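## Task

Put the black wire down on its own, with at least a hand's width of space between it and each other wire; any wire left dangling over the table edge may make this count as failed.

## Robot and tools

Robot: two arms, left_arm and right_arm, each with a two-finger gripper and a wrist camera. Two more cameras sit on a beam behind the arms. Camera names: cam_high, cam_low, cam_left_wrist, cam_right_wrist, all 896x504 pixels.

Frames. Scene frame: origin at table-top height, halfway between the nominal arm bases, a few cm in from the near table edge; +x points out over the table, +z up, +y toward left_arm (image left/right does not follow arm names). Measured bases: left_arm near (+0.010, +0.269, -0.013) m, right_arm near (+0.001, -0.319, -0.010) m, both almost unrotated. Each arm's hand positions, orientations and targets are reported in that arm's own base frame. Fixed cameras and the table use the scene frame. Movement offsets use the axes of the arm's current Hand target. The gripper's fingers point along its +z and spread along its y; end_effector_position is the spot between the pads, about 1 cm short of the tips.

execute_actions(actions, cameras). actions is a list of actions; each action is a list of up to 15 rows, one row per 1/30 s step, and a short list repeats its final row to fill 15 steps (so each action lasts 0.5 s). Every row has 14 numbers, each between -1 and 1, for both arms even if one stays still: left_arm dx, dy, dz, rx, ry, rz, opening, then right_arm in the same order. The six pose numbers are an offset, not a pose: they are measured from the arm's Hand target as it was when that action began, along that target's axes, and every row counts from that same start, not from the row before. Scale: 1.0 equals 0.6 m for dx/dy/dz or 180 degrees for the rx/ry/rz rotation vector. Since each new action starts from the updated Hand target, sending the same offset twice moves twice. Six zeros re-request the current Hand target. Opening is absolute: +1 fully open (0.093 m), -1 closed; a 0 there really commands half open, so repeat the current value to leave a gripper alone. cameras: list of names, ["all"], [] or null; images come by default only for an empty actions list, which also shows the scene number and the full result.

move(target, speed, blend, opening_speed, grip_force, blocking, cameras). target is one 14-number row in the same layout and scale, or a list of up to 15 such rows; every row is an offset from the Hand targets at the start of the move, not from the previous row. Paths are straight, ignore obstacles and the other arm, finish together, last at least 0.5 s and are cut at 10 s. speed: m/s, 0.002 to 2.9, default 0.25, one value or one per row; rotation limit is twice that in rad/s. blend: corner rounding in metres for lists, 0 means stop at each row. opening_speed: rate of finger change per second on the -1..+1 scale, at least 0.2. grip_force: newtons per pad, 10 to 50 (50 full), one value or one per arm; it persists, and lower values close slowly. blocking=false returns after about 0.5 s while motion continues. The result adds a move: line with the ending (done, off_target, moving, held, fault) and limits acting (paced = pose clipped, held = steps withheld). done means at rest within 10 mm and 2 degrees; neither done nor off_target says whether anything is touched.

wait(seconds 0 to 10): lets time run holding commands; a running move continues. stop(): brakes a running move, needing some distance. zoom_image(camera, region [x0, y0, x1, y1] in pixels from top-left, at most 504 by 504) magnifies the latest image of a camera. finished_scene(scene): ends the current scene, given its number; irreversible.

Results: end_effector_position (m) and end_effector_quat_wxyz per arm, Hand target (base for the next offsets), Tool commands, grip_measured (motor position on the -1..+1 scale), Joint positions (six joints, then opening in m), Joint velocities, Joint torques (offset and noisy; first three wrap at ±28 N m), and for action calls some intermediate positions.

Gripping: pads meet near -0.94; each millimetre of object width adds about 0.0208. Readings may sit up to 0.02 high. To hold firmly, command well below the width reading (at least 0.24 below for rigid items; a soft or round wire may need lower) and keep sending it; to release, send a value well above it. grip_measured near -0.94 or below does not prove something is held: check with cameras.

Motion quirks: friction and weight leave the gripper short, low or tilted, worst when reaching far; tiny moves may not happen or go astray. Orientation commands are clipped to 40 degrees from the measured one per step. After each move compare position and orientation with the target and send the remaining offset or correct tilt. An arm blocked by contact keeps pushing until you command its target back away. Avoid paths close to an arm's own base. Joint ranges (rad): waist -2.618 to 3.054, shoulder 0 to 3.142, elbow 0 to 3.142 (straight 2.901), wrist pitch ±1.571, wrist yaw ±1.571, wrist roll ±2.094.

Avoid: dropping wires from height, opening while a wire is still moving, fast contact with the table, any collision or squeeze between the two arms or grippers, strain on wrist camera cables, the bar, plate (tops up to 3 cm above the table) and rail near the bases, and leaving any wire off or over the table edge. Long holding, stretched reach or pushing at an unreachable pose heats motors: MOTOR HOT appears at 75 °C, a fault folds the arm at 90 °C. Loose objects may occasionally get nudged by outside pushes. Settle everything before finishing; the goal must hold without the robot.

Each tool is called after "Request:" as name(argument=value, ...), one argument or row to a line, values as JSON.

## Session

Request:
execute_actions(
  actions=[],
)

Request:
zoom_image(
  camera="cam_high",
  region=[250, 200, 650, 400],
)

Request:
zoom_image(
  camera="cam_low",
  region=[340, 130, 560, 340],
)

Scene clock: 0.00 s.
left_arm: end_effector_position=(+0.2884, -0.2939, +0.2740) grip_measured=-0.925 end_effector_quat_wxyz=(+0.445, +0.542, +0.552, -0.451) | right_arm: end_effector_position=(+0.3754, +0.0000, +0.4021) grip_measured=+1.000 end_effector_quat_wxyz=(+0.707, +0.000, +0.707, +0.000)
Joint positions: left_arm=[-0.421 1.493 1.105 -0.065 1.106 0.395 0.001] | right_arm=[0 1.047 1.047 0 0 0 0.093]
Joint velocities: within noise
Joint torques (N m): no reading
Heat: left arm: 47 °C; right arm: 38 °C.
Hand target: left_arm +0.2880, -0.2941, +0.2821; +0.454, +0.545, +0.544, -0.448 | right_arm +0.3737, -0.0005, +0.4119; +0.716, +0.001, +0.698, -0.001
Tool commands: left_gripper/opening=-0.931621 right_gripper/opening=+1.0
camera_calibration:
cam_left_wrist: T_world_to_cam=[[-0.999921, 0.0104375, 0.00704004, 0.288455], [0.000559419, 0.595469, -0.803378, 0.433323], [-0.0125774, -0.803311, -0.595428, 0.0204989], [0, 0, 0, 1]] pos_world=[0.288448, -0.244574, 0.358297]
cam_right_wrist: T_world_to_cam=[[0.0134922, -0.999842, -0.0115391, 0.00016676], [-0.398845, 0.00520095, -0.917004, 0.561547], [0.916919, 0.0169747, -0.398712, -0.0974506], [0, 0, 0, 1]] pos_world=[0.313322, -0.00109965, 0.476088]

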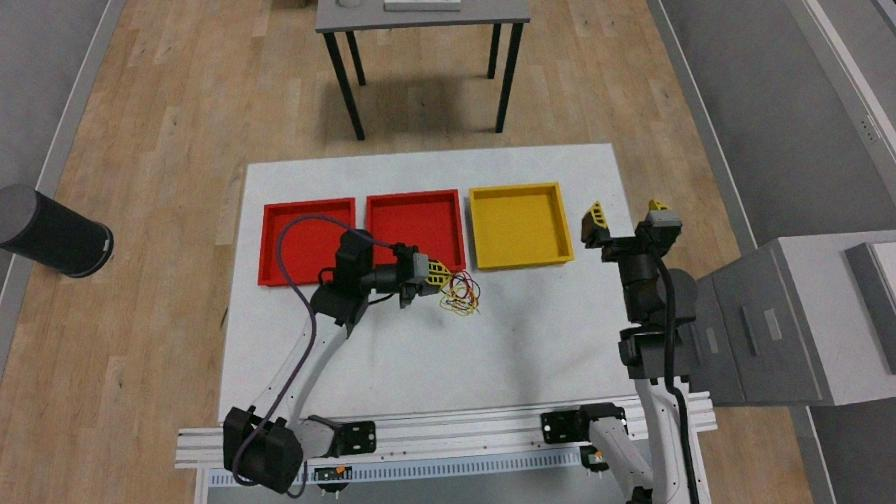

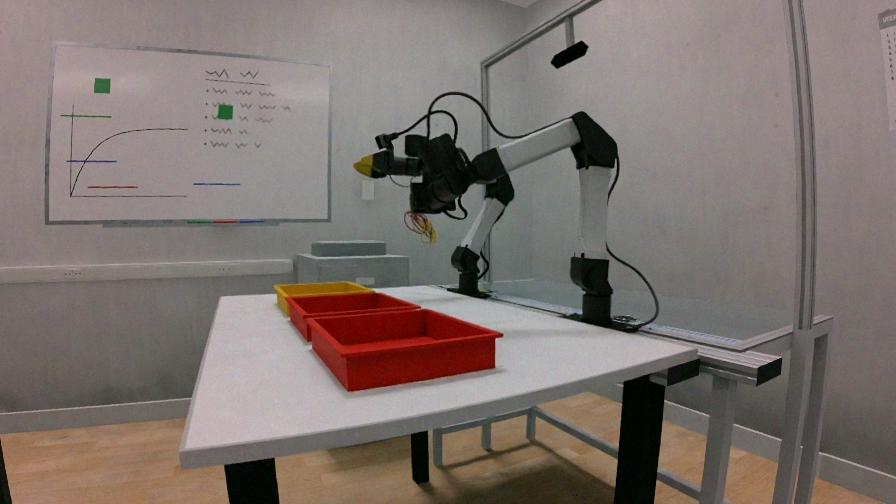

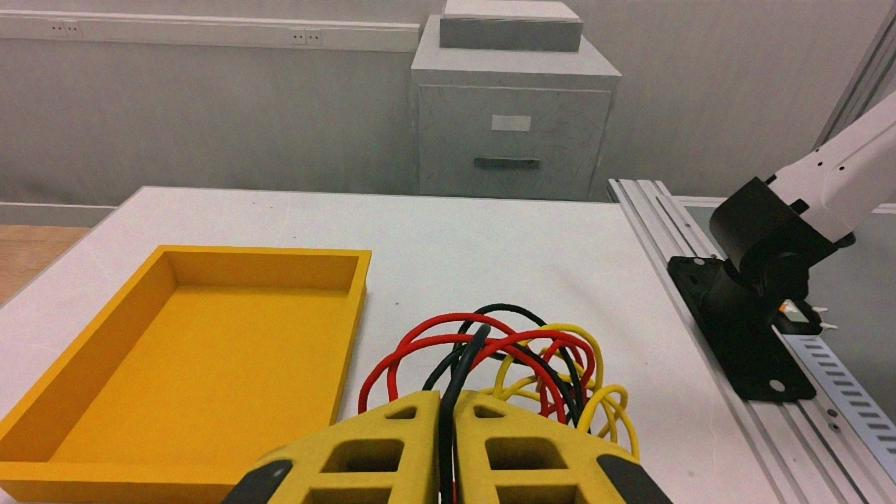

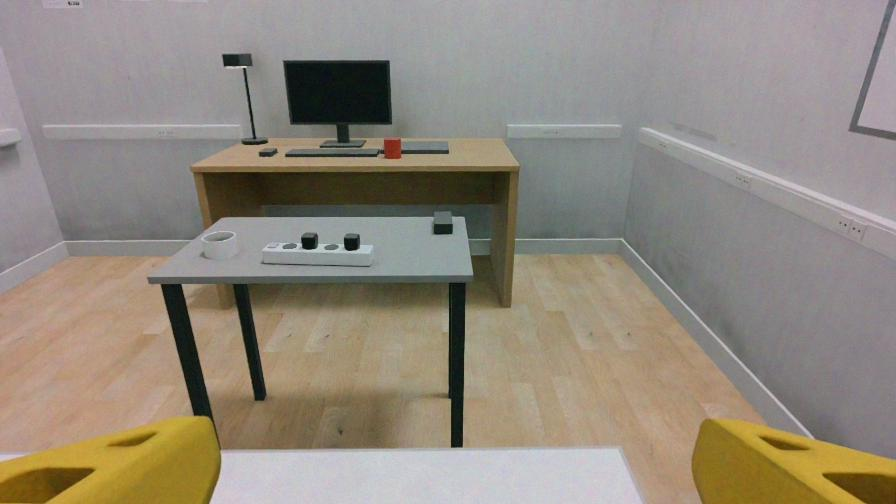

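Scaled by 1.260 from the camera's 896x504 image, which has a finer 1280x720 frame.

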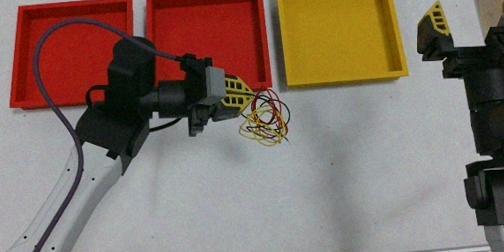

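Scaled by 2.291 from the camera's 896x504 image, which has a finer 1280x720 frame.

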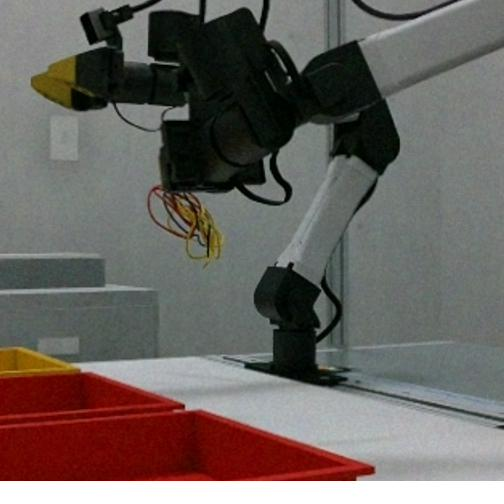

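Request:
move(
  target=[
    [0.2048,-0.0133,0.1,0,0.078,0,-1,0.3835,0.334,-0.1325,-0.108,0.498,0.108,-0.4],
    [0.4065,-0.0133,0.0023,0,0.078,0,-1,0.3835,0.334,-0.1325,-0.108,0.498,0.108,-0.4],
  ],
  speed=[0.25,0.1],
  blend=[0.01,0],
  cameras=["all"],
)

Request:
zoom_image(
  camera="cam_right_wrist",
  region=[250, 100, 700, 504],
)

Request:
zoom_image(
  camera="cam_left_wrist",
  region=[250, 200, 700, 504],
)

Scene clock: 43.53 s.
left_arm: end_effector_position=(+0.2847, -0.2506, +0.0450) grip_measured=-0.978 end_effector_quat_wxyz=(+0.381, +0.591, +0.604, -0.375) | right_arm: end_effector_position=(+0.2977, +0.1947, +0.1736) grip_measured=-0.399 end_effector_quat_wxyz=(+0.001, -0.001, +0.979, +0.206)
Joint positions: left_arm=[-0.336 1.84 0.74 0.161 1.011 0.854 0] | right_arm=[0.403 1.722 1.586 -1.263 -0.379 0.434 0.026]
Joint torques (N m): left_arm=[0.43 -6.2 5.15 1.56 0.62 0.21] | right_arm=[1.06 -6.22 9.24 0.57 -0.31 0.11]
Heat: left arm: 53 °C; right arm: 41 °C.
Hand target: left_arm +0.2814, -0.2500, +0.0422; +0.384, +0.595, +0.596, -0.378 | right_arm +0.3006, +0.2001, +0.1798; +0.003, -0.002, +0.977, +0.214
Off the commanded pose: left_arm 0.004 m, 1 deg | right_arm 0.009 m, 1 deg.
move: done
camera_calibration:
cam_left_wrist: T_world_to_cam=[[-0.999997, -0.00241237, -0.000527179, 0.283034], [-0.00152939, 0.772693, -0.634778, 0.261021], [0.00193867, -0.634775, -0.772694, -0.0349331], [0, 0, 0, 1]] pos_world=[0.2835, -0.223181, 0.138847]
cam_right_wrist: T_world_to_cam=[[-0.00973254, -0.909738, -0.415068, 0.25259], [-0.917418, -0.157008, 0.365639, 0.283248], [-0.397805, 0.38435, -0.833082, 0.274692], [0, 0, 0, 1]] pos_world=[0.371589, 0.168685, 0.230116]

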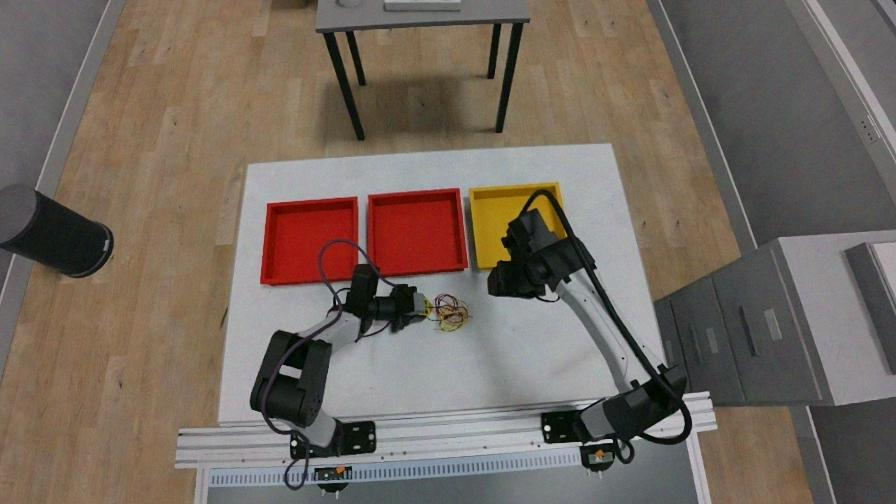

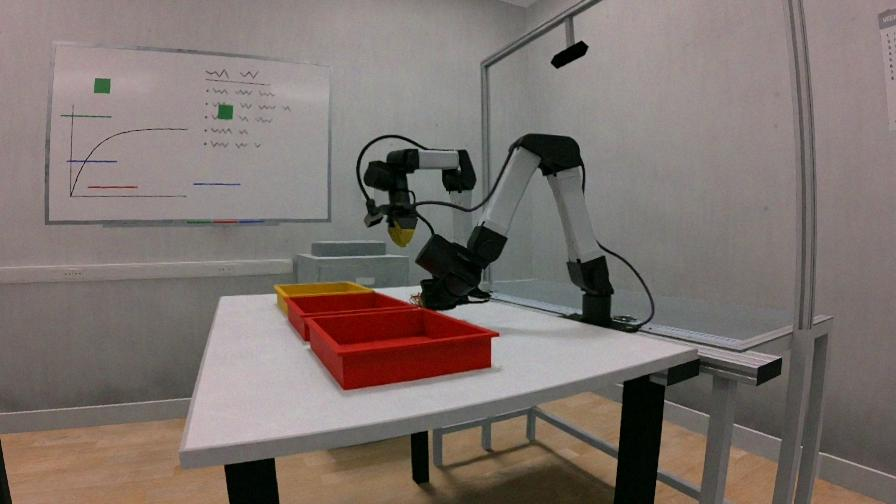

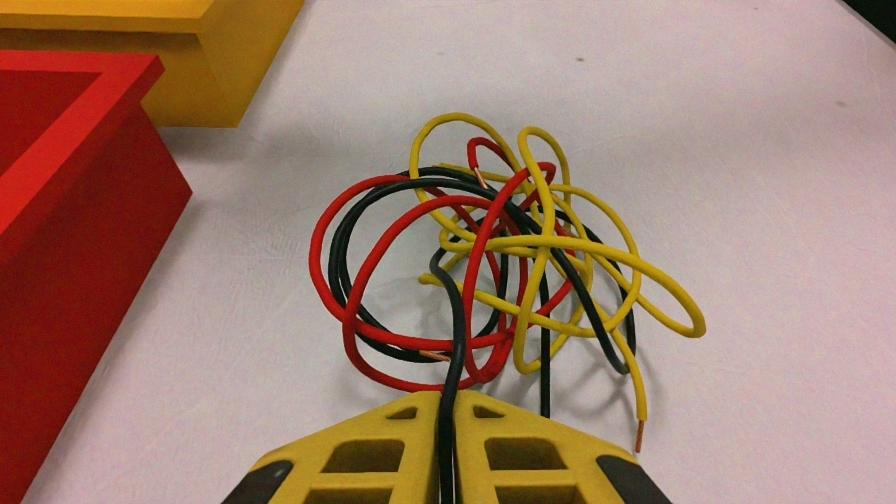

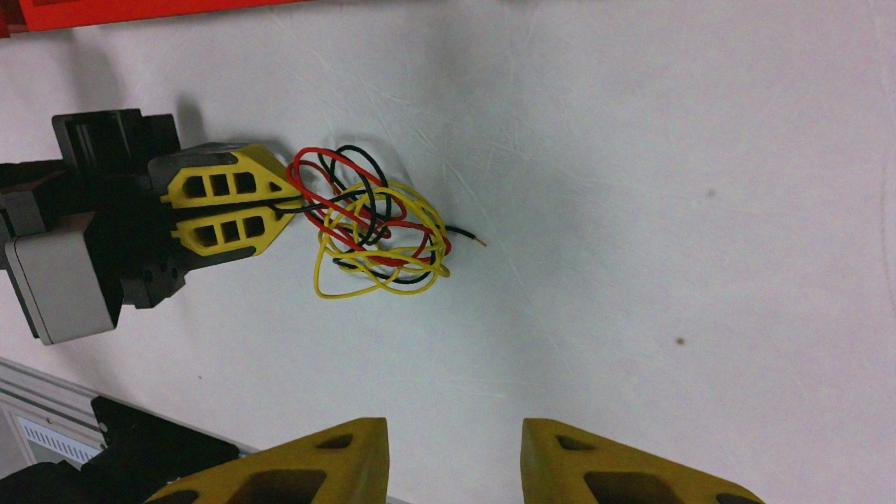

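Scaled by 1.120 from the camera's 896x504 image, which has a finer 1280x720 frame.

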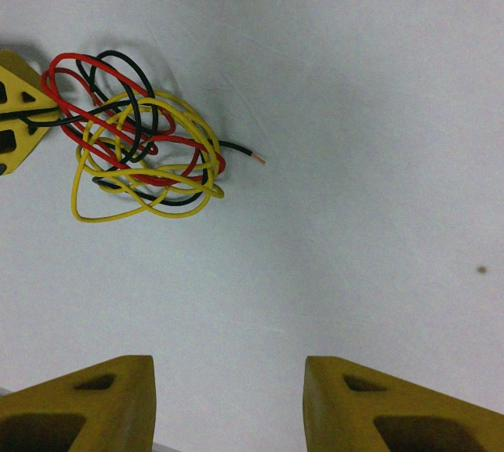

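Scaled by 1.120 from the camera's 896x504 image, which has a finer 1280x720 frame.

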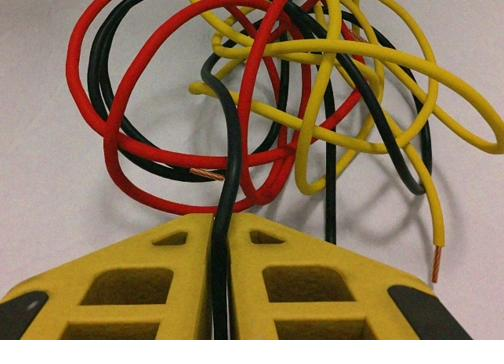

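Request:
move(
  target=[0,0,0,0,0,0,-1,0.101,0.1328,0.2258,0.0668,-0.0789,0.2378,-0.5],
  speed=0.2,
  cameras=["cam_right_wrist","cam_left_wrist"],
)

Request:
zoom_image(
  camera="cam_right_wrist",
  region=[250, 150, 700, 504],
)

Scene clock: 94.43 s.
left_arm: end_effector_position=(+0.2847, -0.2506, +0.0451) grip_measured=-0.978 end_effector_quat_wxyz=(+0.381, +0.591, +0.604, -0.375) | right_arm: end_effector_position=(+0.2330, +0.3226, +0.0861) grip_measured=-0.499 end_effector_quat_wxyz=(+0.032, +0.375, +0.922, +0.090)
Joint positions: left_arm=[-0.336 1.84 0.74 0.161 1.011 0.855 0] | right_arm=[0.954 1.89 1.49 -0.98 0.021 1.726 0.021]
Joint torques (N m): left_arm=[0.29 -6.24 5 1.63 0.66 0.19] | right_arm=[0.5 -7.08 9.05 0.69 0.31 0.12]
Heat: left arm: 50 °C; right arm: 43 °C.
Hand target: left_arm +0.2815, -0.2500, +0.0422; +0.384, +0.595, +0.596, -0.378 | right_arm +0.2402, +0.3290, +0.0899; +0.043, +0.379, +0.919, +0.098
Off the commanded pose: left_arm 0.004 m, 1 deg | right_arm 0.010 m, 2 deg.
move: done
camera_calibration:
cam_left_wrist: T_world_to_cam=[[-0.999997, -0.00182383, -0.00138943, 0.283284], [-0.000526372, 0.772434, -0.635095, 0.260721], [0.00223154, -0.635093, -0.772433, -0.0351231], [0, 0, 0, 1]] pos_world=[0.283499, -0.22318, 0.138846]
cam_right_wrist: T_world_to_cam=[[-0.692934, -0.691582, -0.203856, 0.402616], [-0.703573, 0.586801, 0.400811, -0.0167666], [-0.157571, 0.421163, -0.893193, 0.0641987], [0, 0, 0, 1]] pos_world=[0.277306, 0.261243, 0.146138]
Images, in order (width x height): cam_left_wrist 896x504, cam_right_wrist 896x504.

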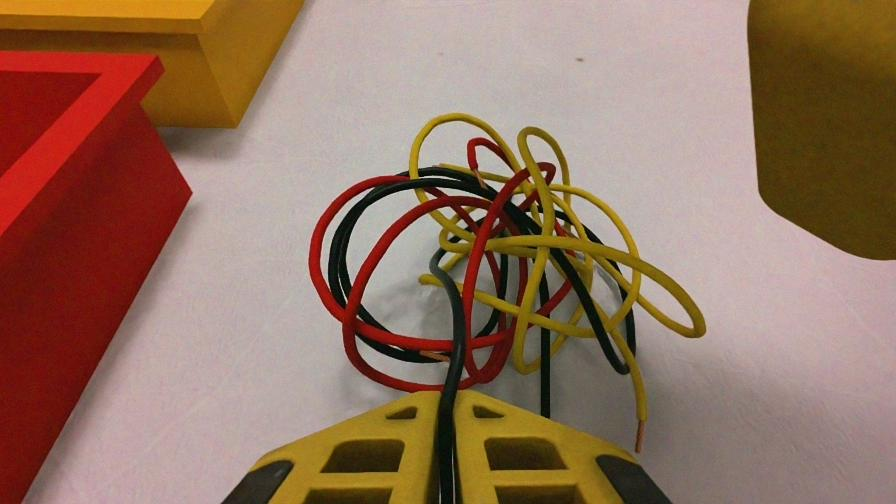

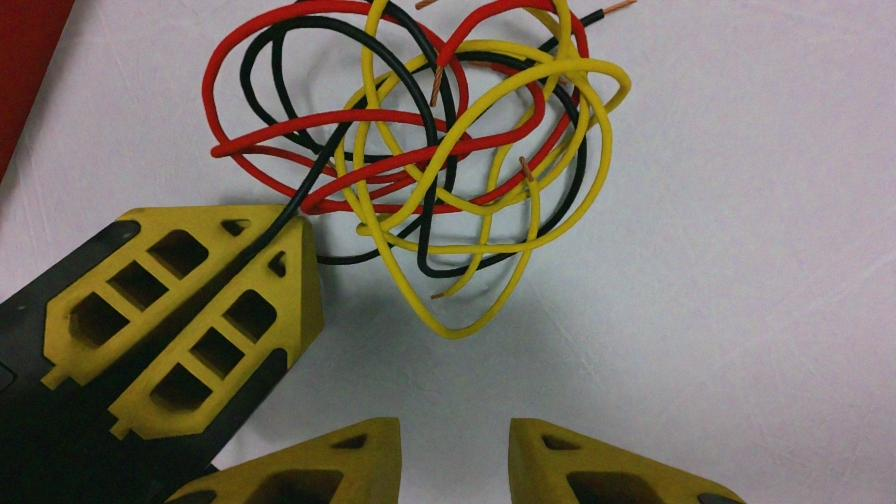

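Scaled by 1.120 from the camera's 896x504 image, which has a finer 1280x720 frame.

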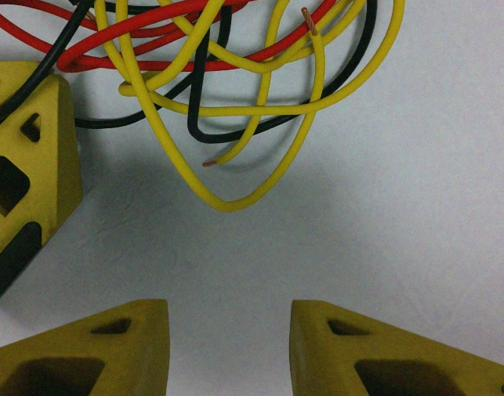

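Request:
move(
  target=[
    [0,0,0,0,0,0,-1,-0.0185,-0.0128,-0.0027,0,0,0,-0.5],
    [0,0,0,0,0,0,-1,-0.0185,-0.034,0.0965,0,0,0,-0.5],
  ],
  speed=0.1,
  cameras=["cam_right_wrist","cam_left_wrist"],
)

Scene clock: 128.70 s.
left_arm: end_effector_position=(+0.2847, -0.2506, +0.0451) grip_measured=-0.978 end_effector_quat_wxyz=(+0.381, +0.591, +0.604, -0.375) | right_arm: end_effector_position=(+0.2361, +0.3174, +0.0333) grip_measured=-0.499 end_effector_quat_wxyz=(+0.035, +0.376, +0.921, +0.098)
Joint positions: left_arm=[-0.336 1.84 0.74 0.161 1.011 0.855 0] | right_arm=[0.94 1.921 1.312 -0.755 0.021 1.714 0.021]
Joint torques (N m): left_arm=[0.57 -6.2 5.14 1.63 0.67 0.21] | right_arm=[-0.88 -7.66 5.75 0.84 0.27 -0.04]
Heat: left arm: 49 °C; right arm: 44 °C.
Hand target: left_arm +0.2814, -0.2500, +0.0422; +0.384, +0.595, +0.596, -0.378 | right_arm +0.2429, +0.3156, +0.0290; +0.043, +0.379, +0.919, +0.098
Off the commanded pose: left_arm 0.004 m, 1 deg | right_arm 0.008 m, 1 deg.
move: done
camera_calibration:
cam_left_wrist: T_world_to_cam=[[-0.999997, -0.00182383, -0.00138943, 0.283284], [-0.000526372, 0.772434, -0.635095, 0.260721], [0.00223154, -0.635093, -0.772433, -0.0351231], [0, 0, 0, 1]] pos_world=[0.283499, -0.22318, 0.138846]
cam_right_wrist: T_world_to_cam=[[-0.691863, -0.68798, -0.219111, 0.389518], [-0.70696, 0.583803, 0.399227, 0.0114211], [-0.146742, 0.431113, -0.890286, 0.0138533], [0, 0, 0, 1]] pos_world=[0.2796, 0.25534, 0.0931214]
Images, in order (width x height): cam_left_wrist 896x504, cam_right_wrist 896x504.

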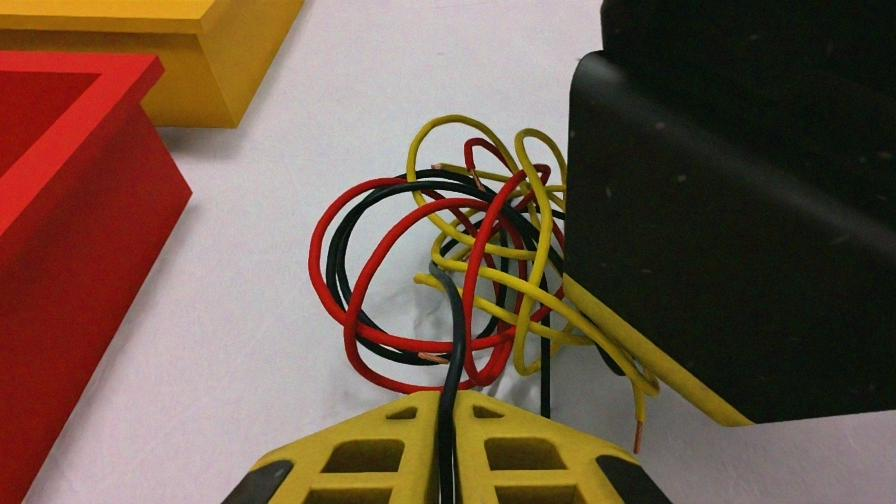

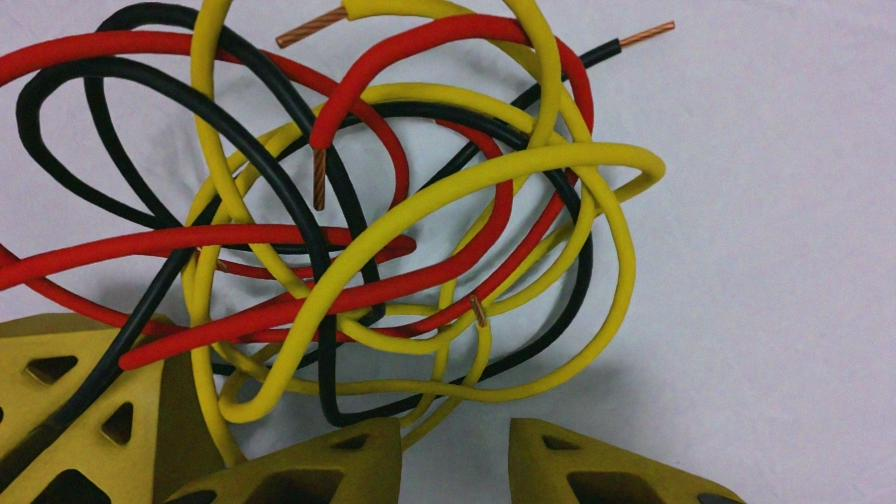

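Request:
move(
  target=[
    [0,0,0,0,0,0,-1,0,-0.0028,0.013,0,0,0,-0.5],
    [0,0,0,0,0,0,-1,0,-0.0028,0.013,0,0,0,-1],
  ],
  speed=0.06,
  opening_speed=0.6,
  cameras=["cam_right_wrist","cam_left_wrist"],
)

Scene clock: 137.87 s.
left_arm: end_effector_position=(+0.2847, -0.2506, +0.0451) grip_measured=-0.978 end_effector_quat_wxyz=(+0.381, +0.591, +0.604, -0.375) | right_arm: end_effector_position=(+0.2369, +0.3186, +0.0273) grip_measured=-0.987 end_effector_quat_wxyz=(+0.036, +0.376, +0.921, +0.101)
Joint positions: left_arm=[-0.336 1.84 0.74 0.161 1.011 0.855 0] | right_arm=[0.94 1.929 1.296 -0.725 0.021 1.713 0]
Joint torques (N m): left_arm=[0.49 -6.3 5.09 1.58 0.67 0.24] | right_arm=[-0.53 -7.31 5.46 0.88 0.28 -0.06]
Heat: left arm: 49 °C; right arm: 44 °C.
Hand target: left_arm +0.2814, -0.2500, +0.0422; +0.384, +0.595, +0.596, -0.378 | right_arm +0.2430, +0.3156, +0.0209; +0.043, +0.379, +0.919, +0.098
Off the commanded pose: left_arm 0.004 m, 1 deg | right_arm 0.009 m, 1 deg.
move: done
camera_calibration:
cam_left_wrist: T_world_to_cam=[[-0.999997, -0.00182383, -0.00138943, 0.283284], [-0.000526372, 0.772434, -0.635095, 0.260721], [0.00223154, -0.635093, -0.772433, -0.0351231], [0, 0, 0, 1]] pos_world=[0.283499, -0.22318, 0.138846]
cam_right_wrist: T_world_to_cam=[[-0.690729, -0.687104, -0.225349, 0.389215], [-0.708749, 0.581486, 0.399436, 0.0148364], [-0.143417, 0.435618, -0.888633, 0.00588426], [0, 0, 0, 1]] pos_world=[0.280201, 0.256241, 0.087012]
Images, in order (width x height): cam_left_wrist 896x504, cam_right_wrist 896x504.

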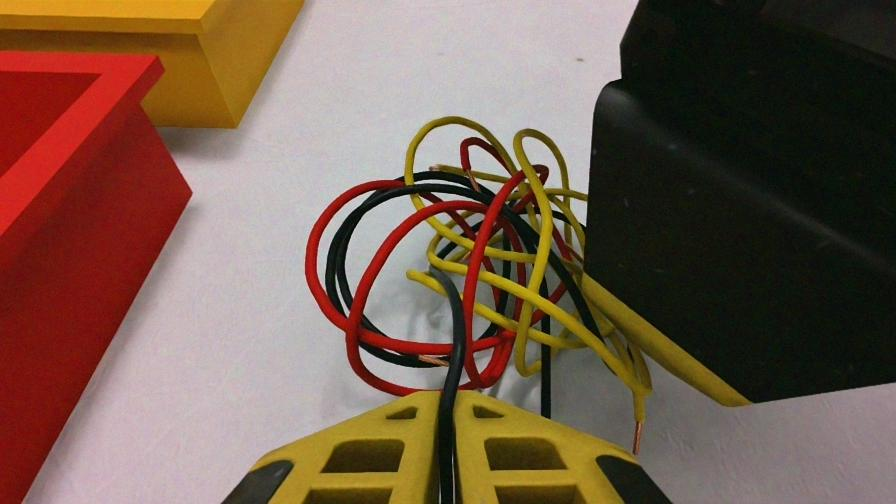

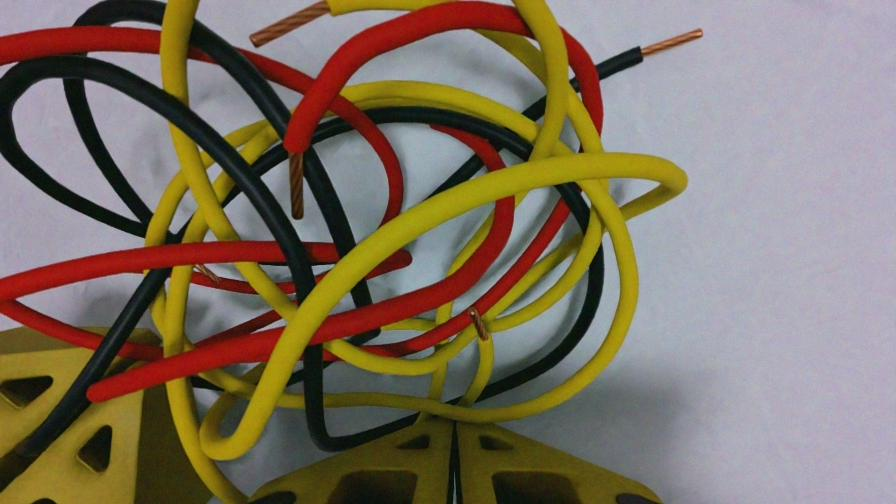

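Request:
move(
  target=[0,0,0,0,0,0,-1,0,0.0175,-0.082,0,0,0,-1],
  speed=0.08,
  cameras=["cam_right_wrist","cam_left_wrist"],
)

Scene clock: 144.10 s.
left_arm: end_effector_position=(+0.2847, -0.2506, +0.0451) grip_measured=-0.978 end_effector_quat_wxyz=(+0.381, +0.591, +0.604, -0.375) | right_arm: end_effector_position=(+0.2318, +0.3116, +0.0452) grip_measured=-0.987 end_effector_quat_wxyz=(+0.028, +0.377, +0.924, +0.068)
Joint positions: left_arm=[-0.336 1.84 0.74 0.161 1.011 0.855 0] | right_arm=[0.94 1.929 1.385 -0.881 0.021 1.713 0]
Joint torques (N m): left_arm=[0.49 -6.24 4.96 1.64 0.65 0.21] | right_arm=[-0.4 -12.53 8.69 0.38 0.22 -0.01]
Heat: left arm: 48 °C; right arm: 44 °C.
Hand target: left_arm +0.2814, -0.2500, +0.0422; +0.384, +0.595, +0.596, -0.378 | right_arm +0.2427, +0.3156, +0.0712; +0.043, +0.379, +0.919, +0.098
Off the commanded pose: left_arm 0.004 m, 1 deg | right_arm 0.028 m, 4 deg.
move: off_target (right_arm)
camera_calibration:
cam_left_wrist: T_world_to_cam=[[-0.999997, -0.00182383, -0.00138943, 0.283284], [-0.000526372, 0.772434, -0.635095, 0.260721], [0.00223154, -0.635093, -0.772433, -0.0351231], [0, 0, 0, 1]] pos_world=[0.283499, -0.22318, 0.138846]
cam_right_wrist: T_world_to_cam=[[-0.698442, -0.697656, -0.159545, 0.387073], [-0.692823, 0.603256, 0.395068, -0.00209916], [-0.179375, 0.386469, -0.904691, 0.0485579], [0, 0, 0, 1]] pos_world=[0.277604, 0.252544, 0.106515]
Images, in order (width x height): cam_left_wrist 896x504, cam_right_wrist 896x504.

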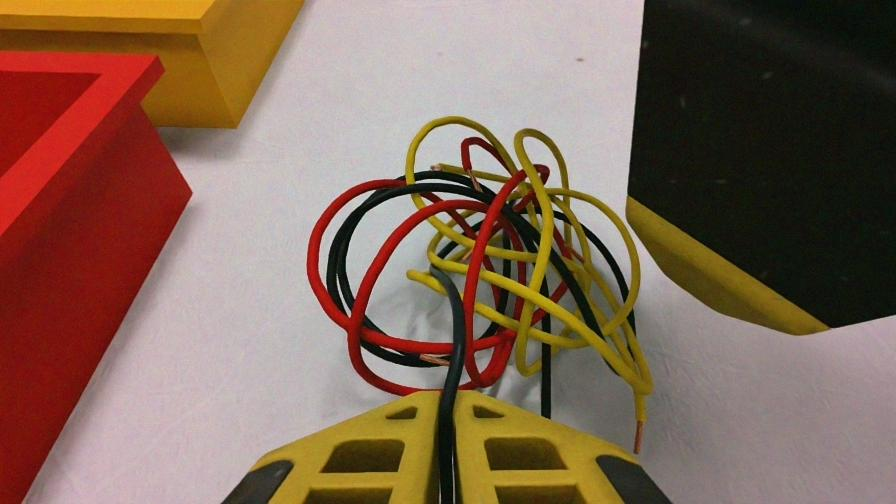

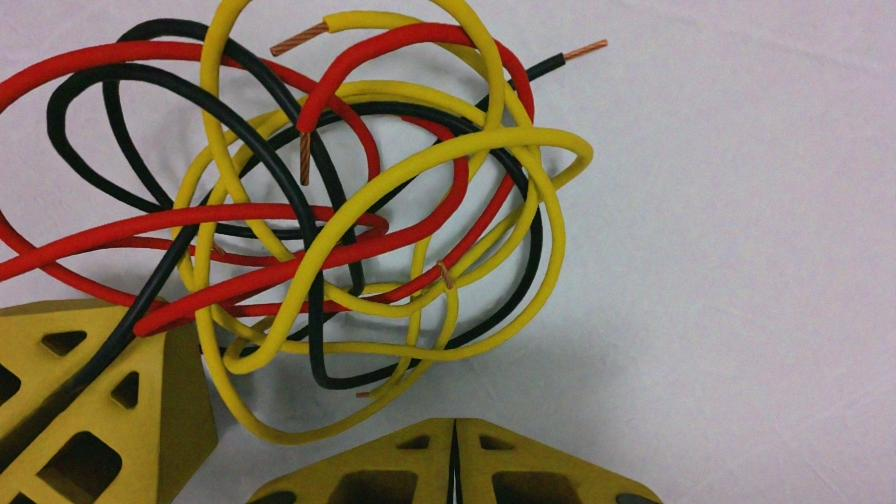

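Request:
move(
  target=[0,0,0,0,0,0,-1,-0.0965,-0.0168,-0.0527,0.0035,0.0499,-0.3543,-0.3],
  speed=0.25,
  cameras=["cam_right_wrist","cam_left_wrist"],
)

Request:
zoom_image(
  camera="cam_right_wrist",
  region=[250, 150, 700, 504],
)

Scene clock: 195.83 s.
left_arm: end_effector_position=(+0.2847, -0.2506, +0.0451) grip_measured=-0.978 end_effector_quat_wxyz=(+0.381, +0.591, +0.604, -0.375) | right_arm: end_effector_position=(+0.2649, +0.2599, +0.0829) grip_measured=-0.301 end_effector_quat_wxyz=(+0.001, -0.172, +0.983, +0.067)
Joint positions: left_arm=[-0.336 1.84 0.74 0.161 1.011 0.855 0] | right_arm=[0.725 1.896 1.497 -1.1 -0.113 0.382 0.031]
Joint torques (N m): left_arm=[0.51 -6.27 5.08 1.64 0.67 0.17] | right_arm=[-0.73 -10.44 8.9 0.33 -0.11 -0.03]
Heat: left arm: 48 °C; right arm: 51 °C.
Hand target: left_arm +0.2814, -0.2500, +0.0422; +0.384, +0.595, +0.596, -0.378 | right_arm +0.2720, +0.2631, +0.1002; +0.018, -0.171, +0.982, +0.084
Off the commanded pose: left_arm 0.004 m, 1 deg | right_arm 0.019 m, 3 deg.
move: off_target (right_arm)
camera_calibration:
cam_left_wrist: T_world_to_cam=[[-0.999997, -0.00182383, -0.00138943, 0.283284], [-0.000526372, 0.772434, -0.635095, 0.260721], [0.00223154, -0.635093, -0.772433, -0.0351231], [0, 0, 0, 1]] pos_world=[0.283499, -0.22318, 0.138846]
cam_right_wrist: T_world_to_cam=[[0.327152, -0.933827, -0.144703, 0.168559], [-0.855714, -0.357722, 0.373884, 0.33177], [-0.400907, 0.0015079, -0.916118, 0.268253], [0, 0, 0, 1]] pos_world=[0.336301, 0.275682, 0.146098]
Images, in order (width x height): cam_left_wrist 896x504, cam_right_wrist 896x504.

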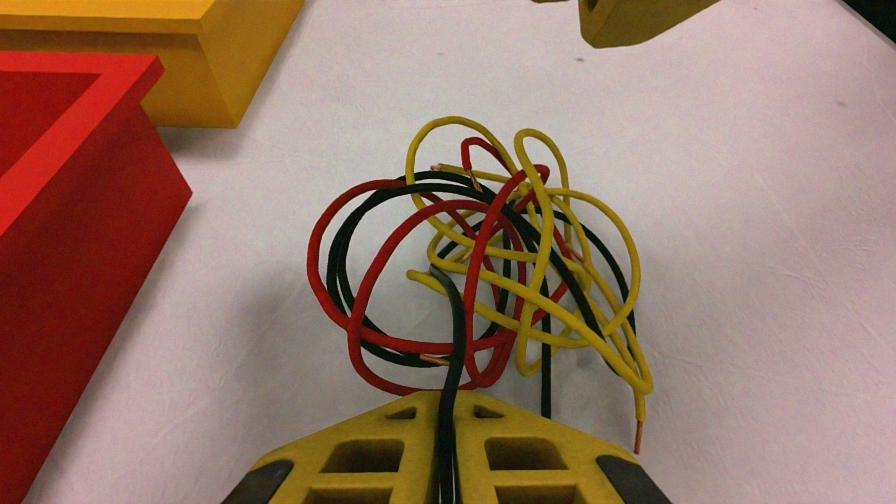

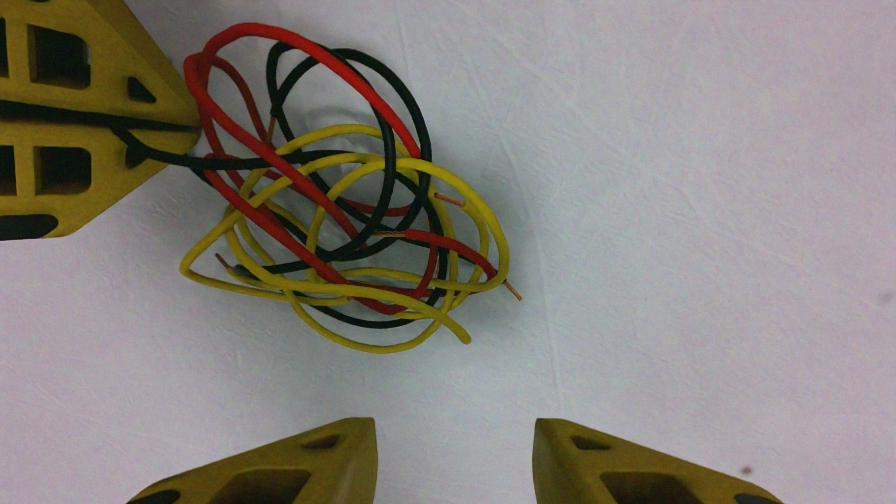

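Scaled by 1.120 from the camera's 896x504 image, which has a finer 1280x720 frame.

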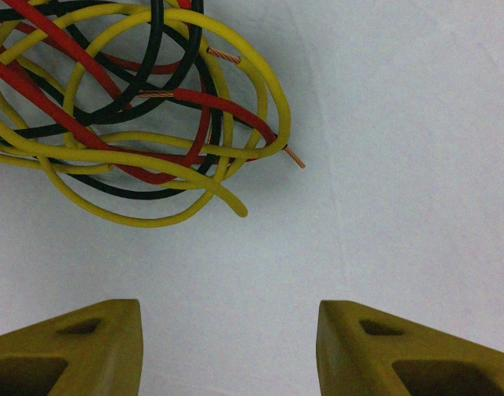

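Request:
move(
  target=[0,0,0,0,0,0,-1,0.0018,-0.0123,0.1048,0,0,0,-0.57],
  speed=0.08,
  cameras=["cam_right_wrist","cam_left_wrist"],
)

Request:
zoom_image(
  camera="cam_right_wrist",
  region=[250, 150, 700, 504],
)

Scene clock: 215.67 s.
left_arm: end_effector_position=(+0.2848, -0.2506, +0.0452) grip_measured=-0.978 end_effector_quat_wxyz=(+0.381, +0.591, +0.604, -0.375) | right_arm: end_effector_position=(+0.2708, +0.2651, +0.0416) grip_measured=-0.569 end_effector_quat_wxyz=(+0.018, -0.173, +0.982, +0.077)
Joint positions: left_arm=[-0.336 1.84 0.74 0.162 1.011 0.855 0] | right_arm=[0.725 1.927 1.367 -0.898 -0.113 0.381 0.018]
Joint torques (N m): left_arm=[0.49 -6.31 5.05 1.58 0.68 0.2] | right_arm=[-0.66 -7.35 5.85 0.75 -0.1 0.02]
Heat: left arm: 47 °C; right arm: 50 °C.
Hand target: left_arm +0.2815, -0.2500, +0.0422; +0.384, +0.595, +0.596, -0.378 | right_arm +0.2738, +0.2665, +0.0370; +0.017, -0.171, +0.982, +0.084
Off the commanded pose: left_arm 0.005 m, 1 deg | right_arm 0.006 m, 1 deg.
move: done
camera_calibration:
cam_left_wrist: T_world_to_cam=[[-0.999997, -0.00177978, -0.00181123, 0.283351], [-0.000224116, 0.772347, -0.635201, 0.260694], [0.00252941, -0.635198, -0.772345, -0.0351659], [0, 0, 0, 1]] pos_world=[0.283498, -0.223179, 0.138946]
cam_right_wrist: T_world_to_cam=[[0.332541, -0.929474, -0.159674, 0.163491], [-0.86623, -0.367977, 0.337992, 0.361155], [-0.372911, 0.0259179, -0.927505, 0.219135], [0, 0, 0, 1]] pos_world=[0.340193, 0.279177, 0.107286]
Images, in order (width x height): cam_left_wrist 896x504, cam_right_wrist 896x504.

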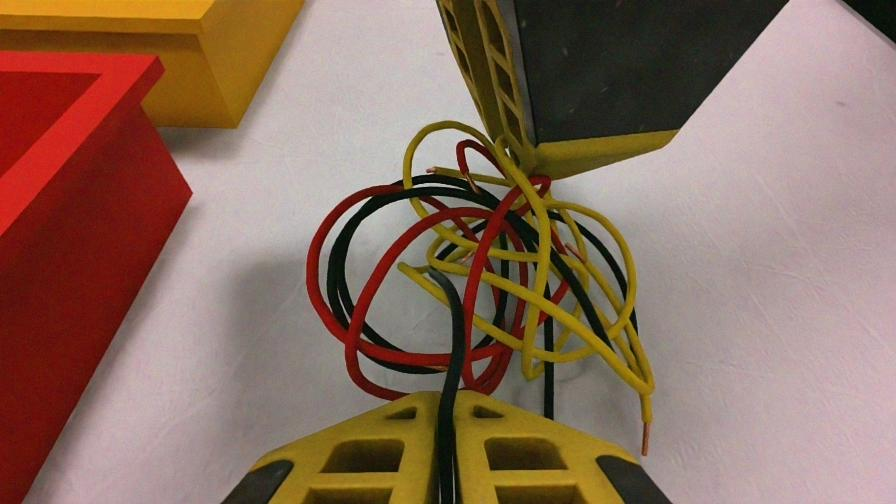

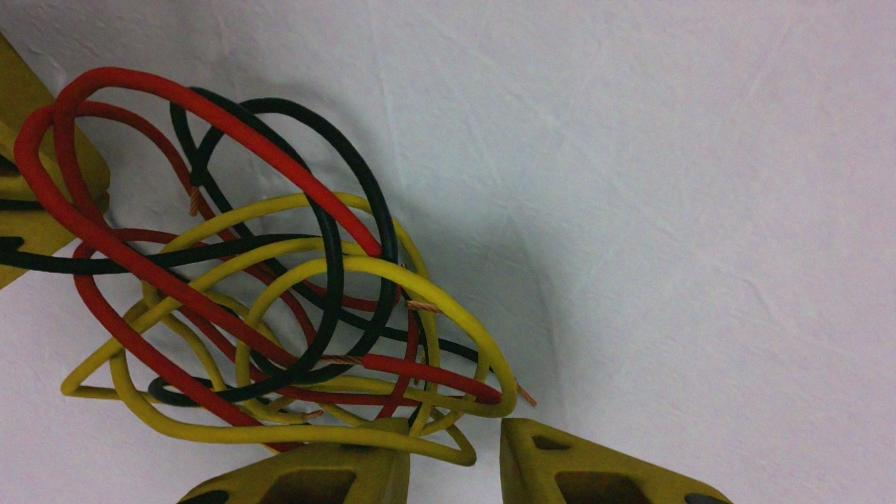

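Scaled by 1.120 from the camera's 896x504 image, which has a finer 1280x720 frame.

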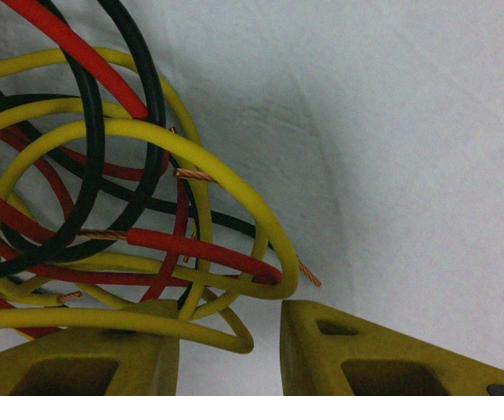

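Request:
move(
  target=[
    [0,0,0,0,0,0,-1,-0.008,0.014,-0.08,0,0,0,-0.5],
    [0,0,0,0,0,0,-1,-0.01,0.018,-0.103,0,0,0.5,-0.3],
  ],
  speed=[0.12,0.3],
  blend=[0.01,0],
  cameras=["cam_right_wrist","cam_left_wrist"],
)

Request:
zoom_image(
  camera="cam_right_wrist",
  region=[200, 100, 700, 504],
)

Scene clock: 245.10 s.
left_arm: end_effector_position=(+0.2848, -0.2506, +0.0452) grip_measured=-0.978 end_effector_quat_wxyz=(+0.381, +0.591, +0.604, -0.375) | right_arm: end_effector_position=(+0.2686, +0.2648, +0.0795) grip_measured=-0.301 end_effector_quat_wxyz=(-0.051, +0.568, +0.820, +0.045)
Joint positions: left_arm=[-0.336 1.84 0.74 0.162 1.011 0.855 0] | right_arm=[0.725 1.927 1.525 -1.104 -0.121 1.941 0.031]
Joint torques (N m): left_arm=[0.47 -6.27 5.23 1.61 0.62 0.2] | right_arm=[-0.51 -11.19 8.55 0.31 -0.02 0.12]
Heat: left arm: 47 °C; right arm: 51 °C.
Hand target: left_arm +0.2815, -0.2500, +0.0422; +0.384, +0.595, +0.596, -0.378 | right_arm +0.2754, +0.2680, +0.0999; -0.047, +0.573, +0.815, +0.072
Off the commanded pose: left_arm 0.005 m, 1 deg | right_arm 0.022 m, 3 deg.
move: off_target (right_arm); target 2's new opening was sent with right_arm's hand 0.022 m and 3 deg from that target
camera_calibration:
cam_left_wrist: T_world_to_cam=[[-0.999997, -0.00177978, -0.00181123, 0.283351], [-0.000224116, 0.772347, -0.635201, 0.260694], [0.00252941, -0.635198, -0.772345, -0.0351659], [0, 0, 0, 1]] pos_world=[0.283498, -0.223179, 0.138946]
cam_right_wrist: T_world_to_cam=[[-0.941075, -0.33701, -0.0283382, 0.344751], [-0.301952, 0.79952, 0.519224, -0.128761], [-0.152326, 0.497185, -0.854168, 0.0636346], [0, 0, 0, 1]] pos_world=[0.29525, 0.187493, 0.13098]
Images, in order (width x height): cam_left_wrist 896x504, cam_right_wrist 896x504.

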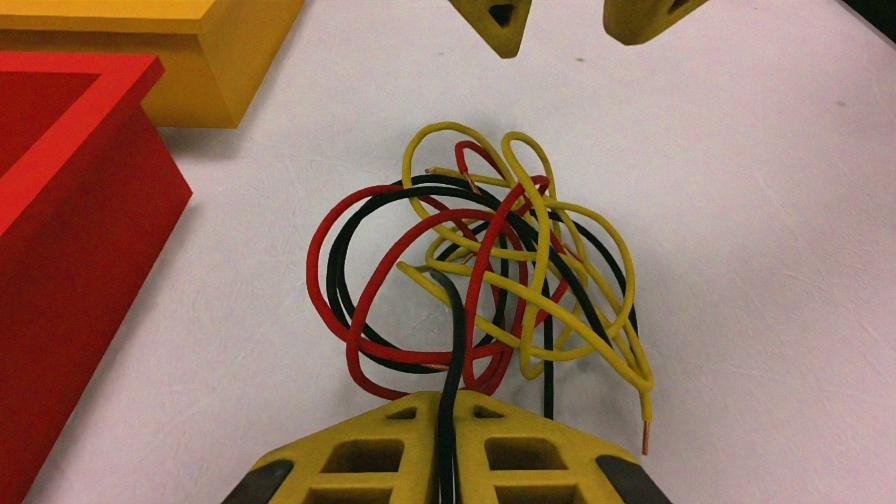

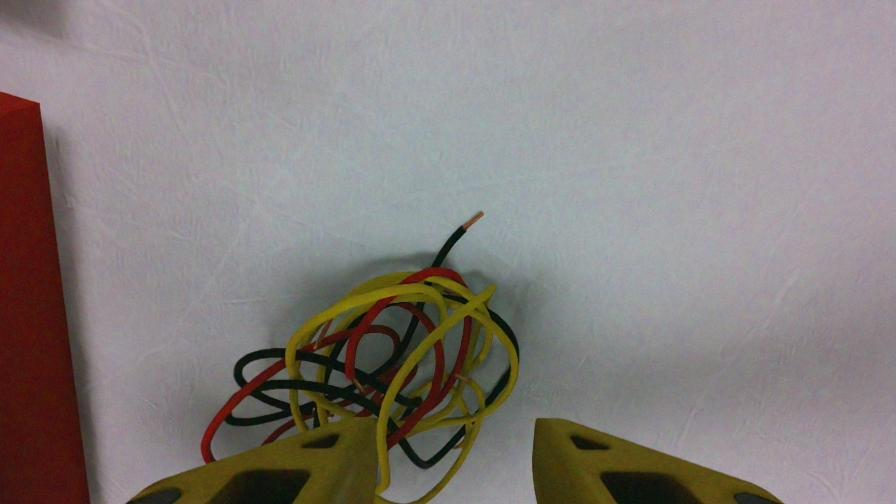

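Scaled by 1.008 from the camera's 896x504 image, which has a finer 1280x720 frame.

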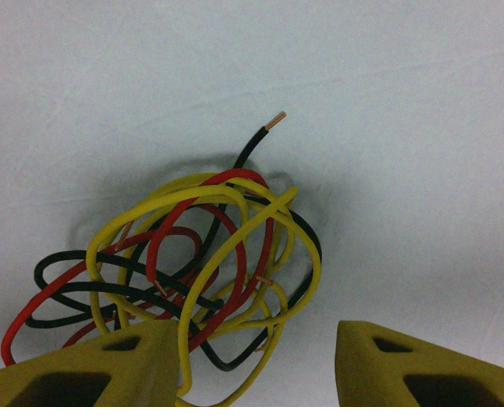

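Request:
move(
  target=[
    [0,0,0,0,0,0,-1,-0.0207,-0.0152,-0.0043,0,0,0,-0.56],
    [0,0,0,0,0,0,-1,-0.0388,-0.0217,0.1072,0,0,0,-0.56],
  ],
  speed=0.1,
  cameras=["cam_right_wrist","cam_left_wrist"],
)

Scene clock: 274.93 s.
left_arm: end_effector_position=(+0.2848, -0.2506, +0.0452) grip_measured=-0.978 end_effector_quat_wxyz=(+0.381, +0.591, +0.604, -0.375) | right_arm: end_effector_position=(+0.2684, +0.2538, +0.0386) grip_measured=-0.559 end_effector_quat_wxyz=(-0.044, +0.571, +0.817, +0.071)
Joint positions: left_arm=[-0.336 1.84 0.74 0.162 1.011 0.855 0] | right_arm=[0.702 1.894 1.307 -0.868 -0.121 1.93 0.018]
Joint torques (N m): left_arm=[0.51 -6.17 5.07 1.6 0.67 0.24] | right_arm=[-0.5 -6.75 5.35 0.72 -0.06 -0.02]
Heat: left arm: 47 °C; right arm: 56 °C.
Hand target: left_arm +0.2815, -0.2500, +0.0422; +0.384, +0.595, +0.596, -0.378 | right_arm +0.2714, +0.2532, +0.0322; -0.047, +0.573, +0.815, +0.072
Off the commanded pose: left_arm 0.005 m, 1 deg | right_arm 0.007 m, 0 deg.
move: done
camera_calibration:
cam_left_wrist: T_world_to_cam=[[-0.999997, -0.00177978, -0.00181123, 0.283351], [-0.000224116, 0.772347, -0.635201, 0.260694], [0.00252941, -0.635198, -0.772345, -0.0351659], [0, 0, 0, 1]] pos_world=[0.283498, -0.223179, 0.138946]
cam_right_wrist: T_world_to_cam=[[-0.942613, -0.324725, -0.0776765, 0.338991], [-0.314407, 0.784965, 0.533834, -0.0923301], [-0.112376, 0.527621, -0.842014, 0.0152663], [0, 0, 0, 1]] pos_world=[0.292224, 0.1745, 0.088475]
Images, in order (width x height): cam_left_wrist 896x504, cam_right_wrist 896x504.

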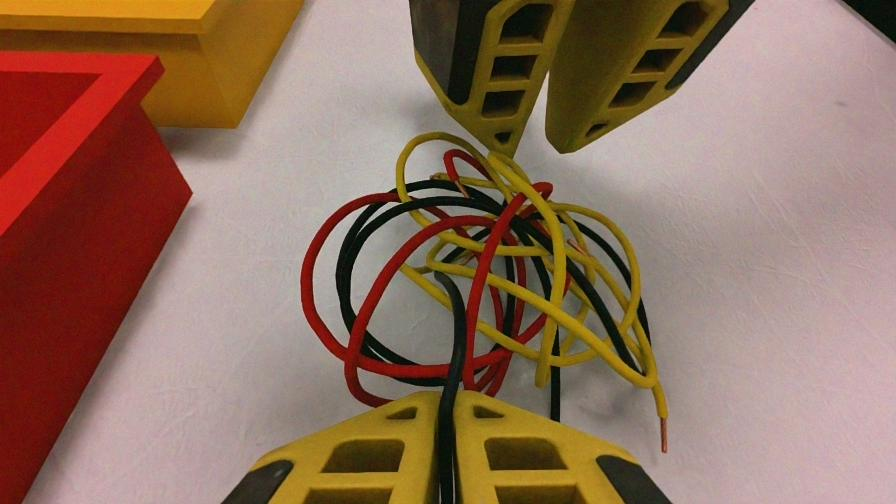

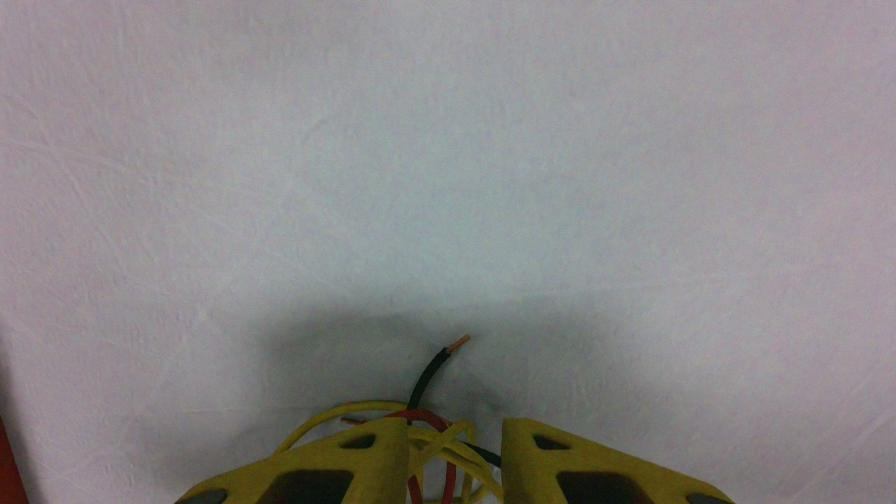

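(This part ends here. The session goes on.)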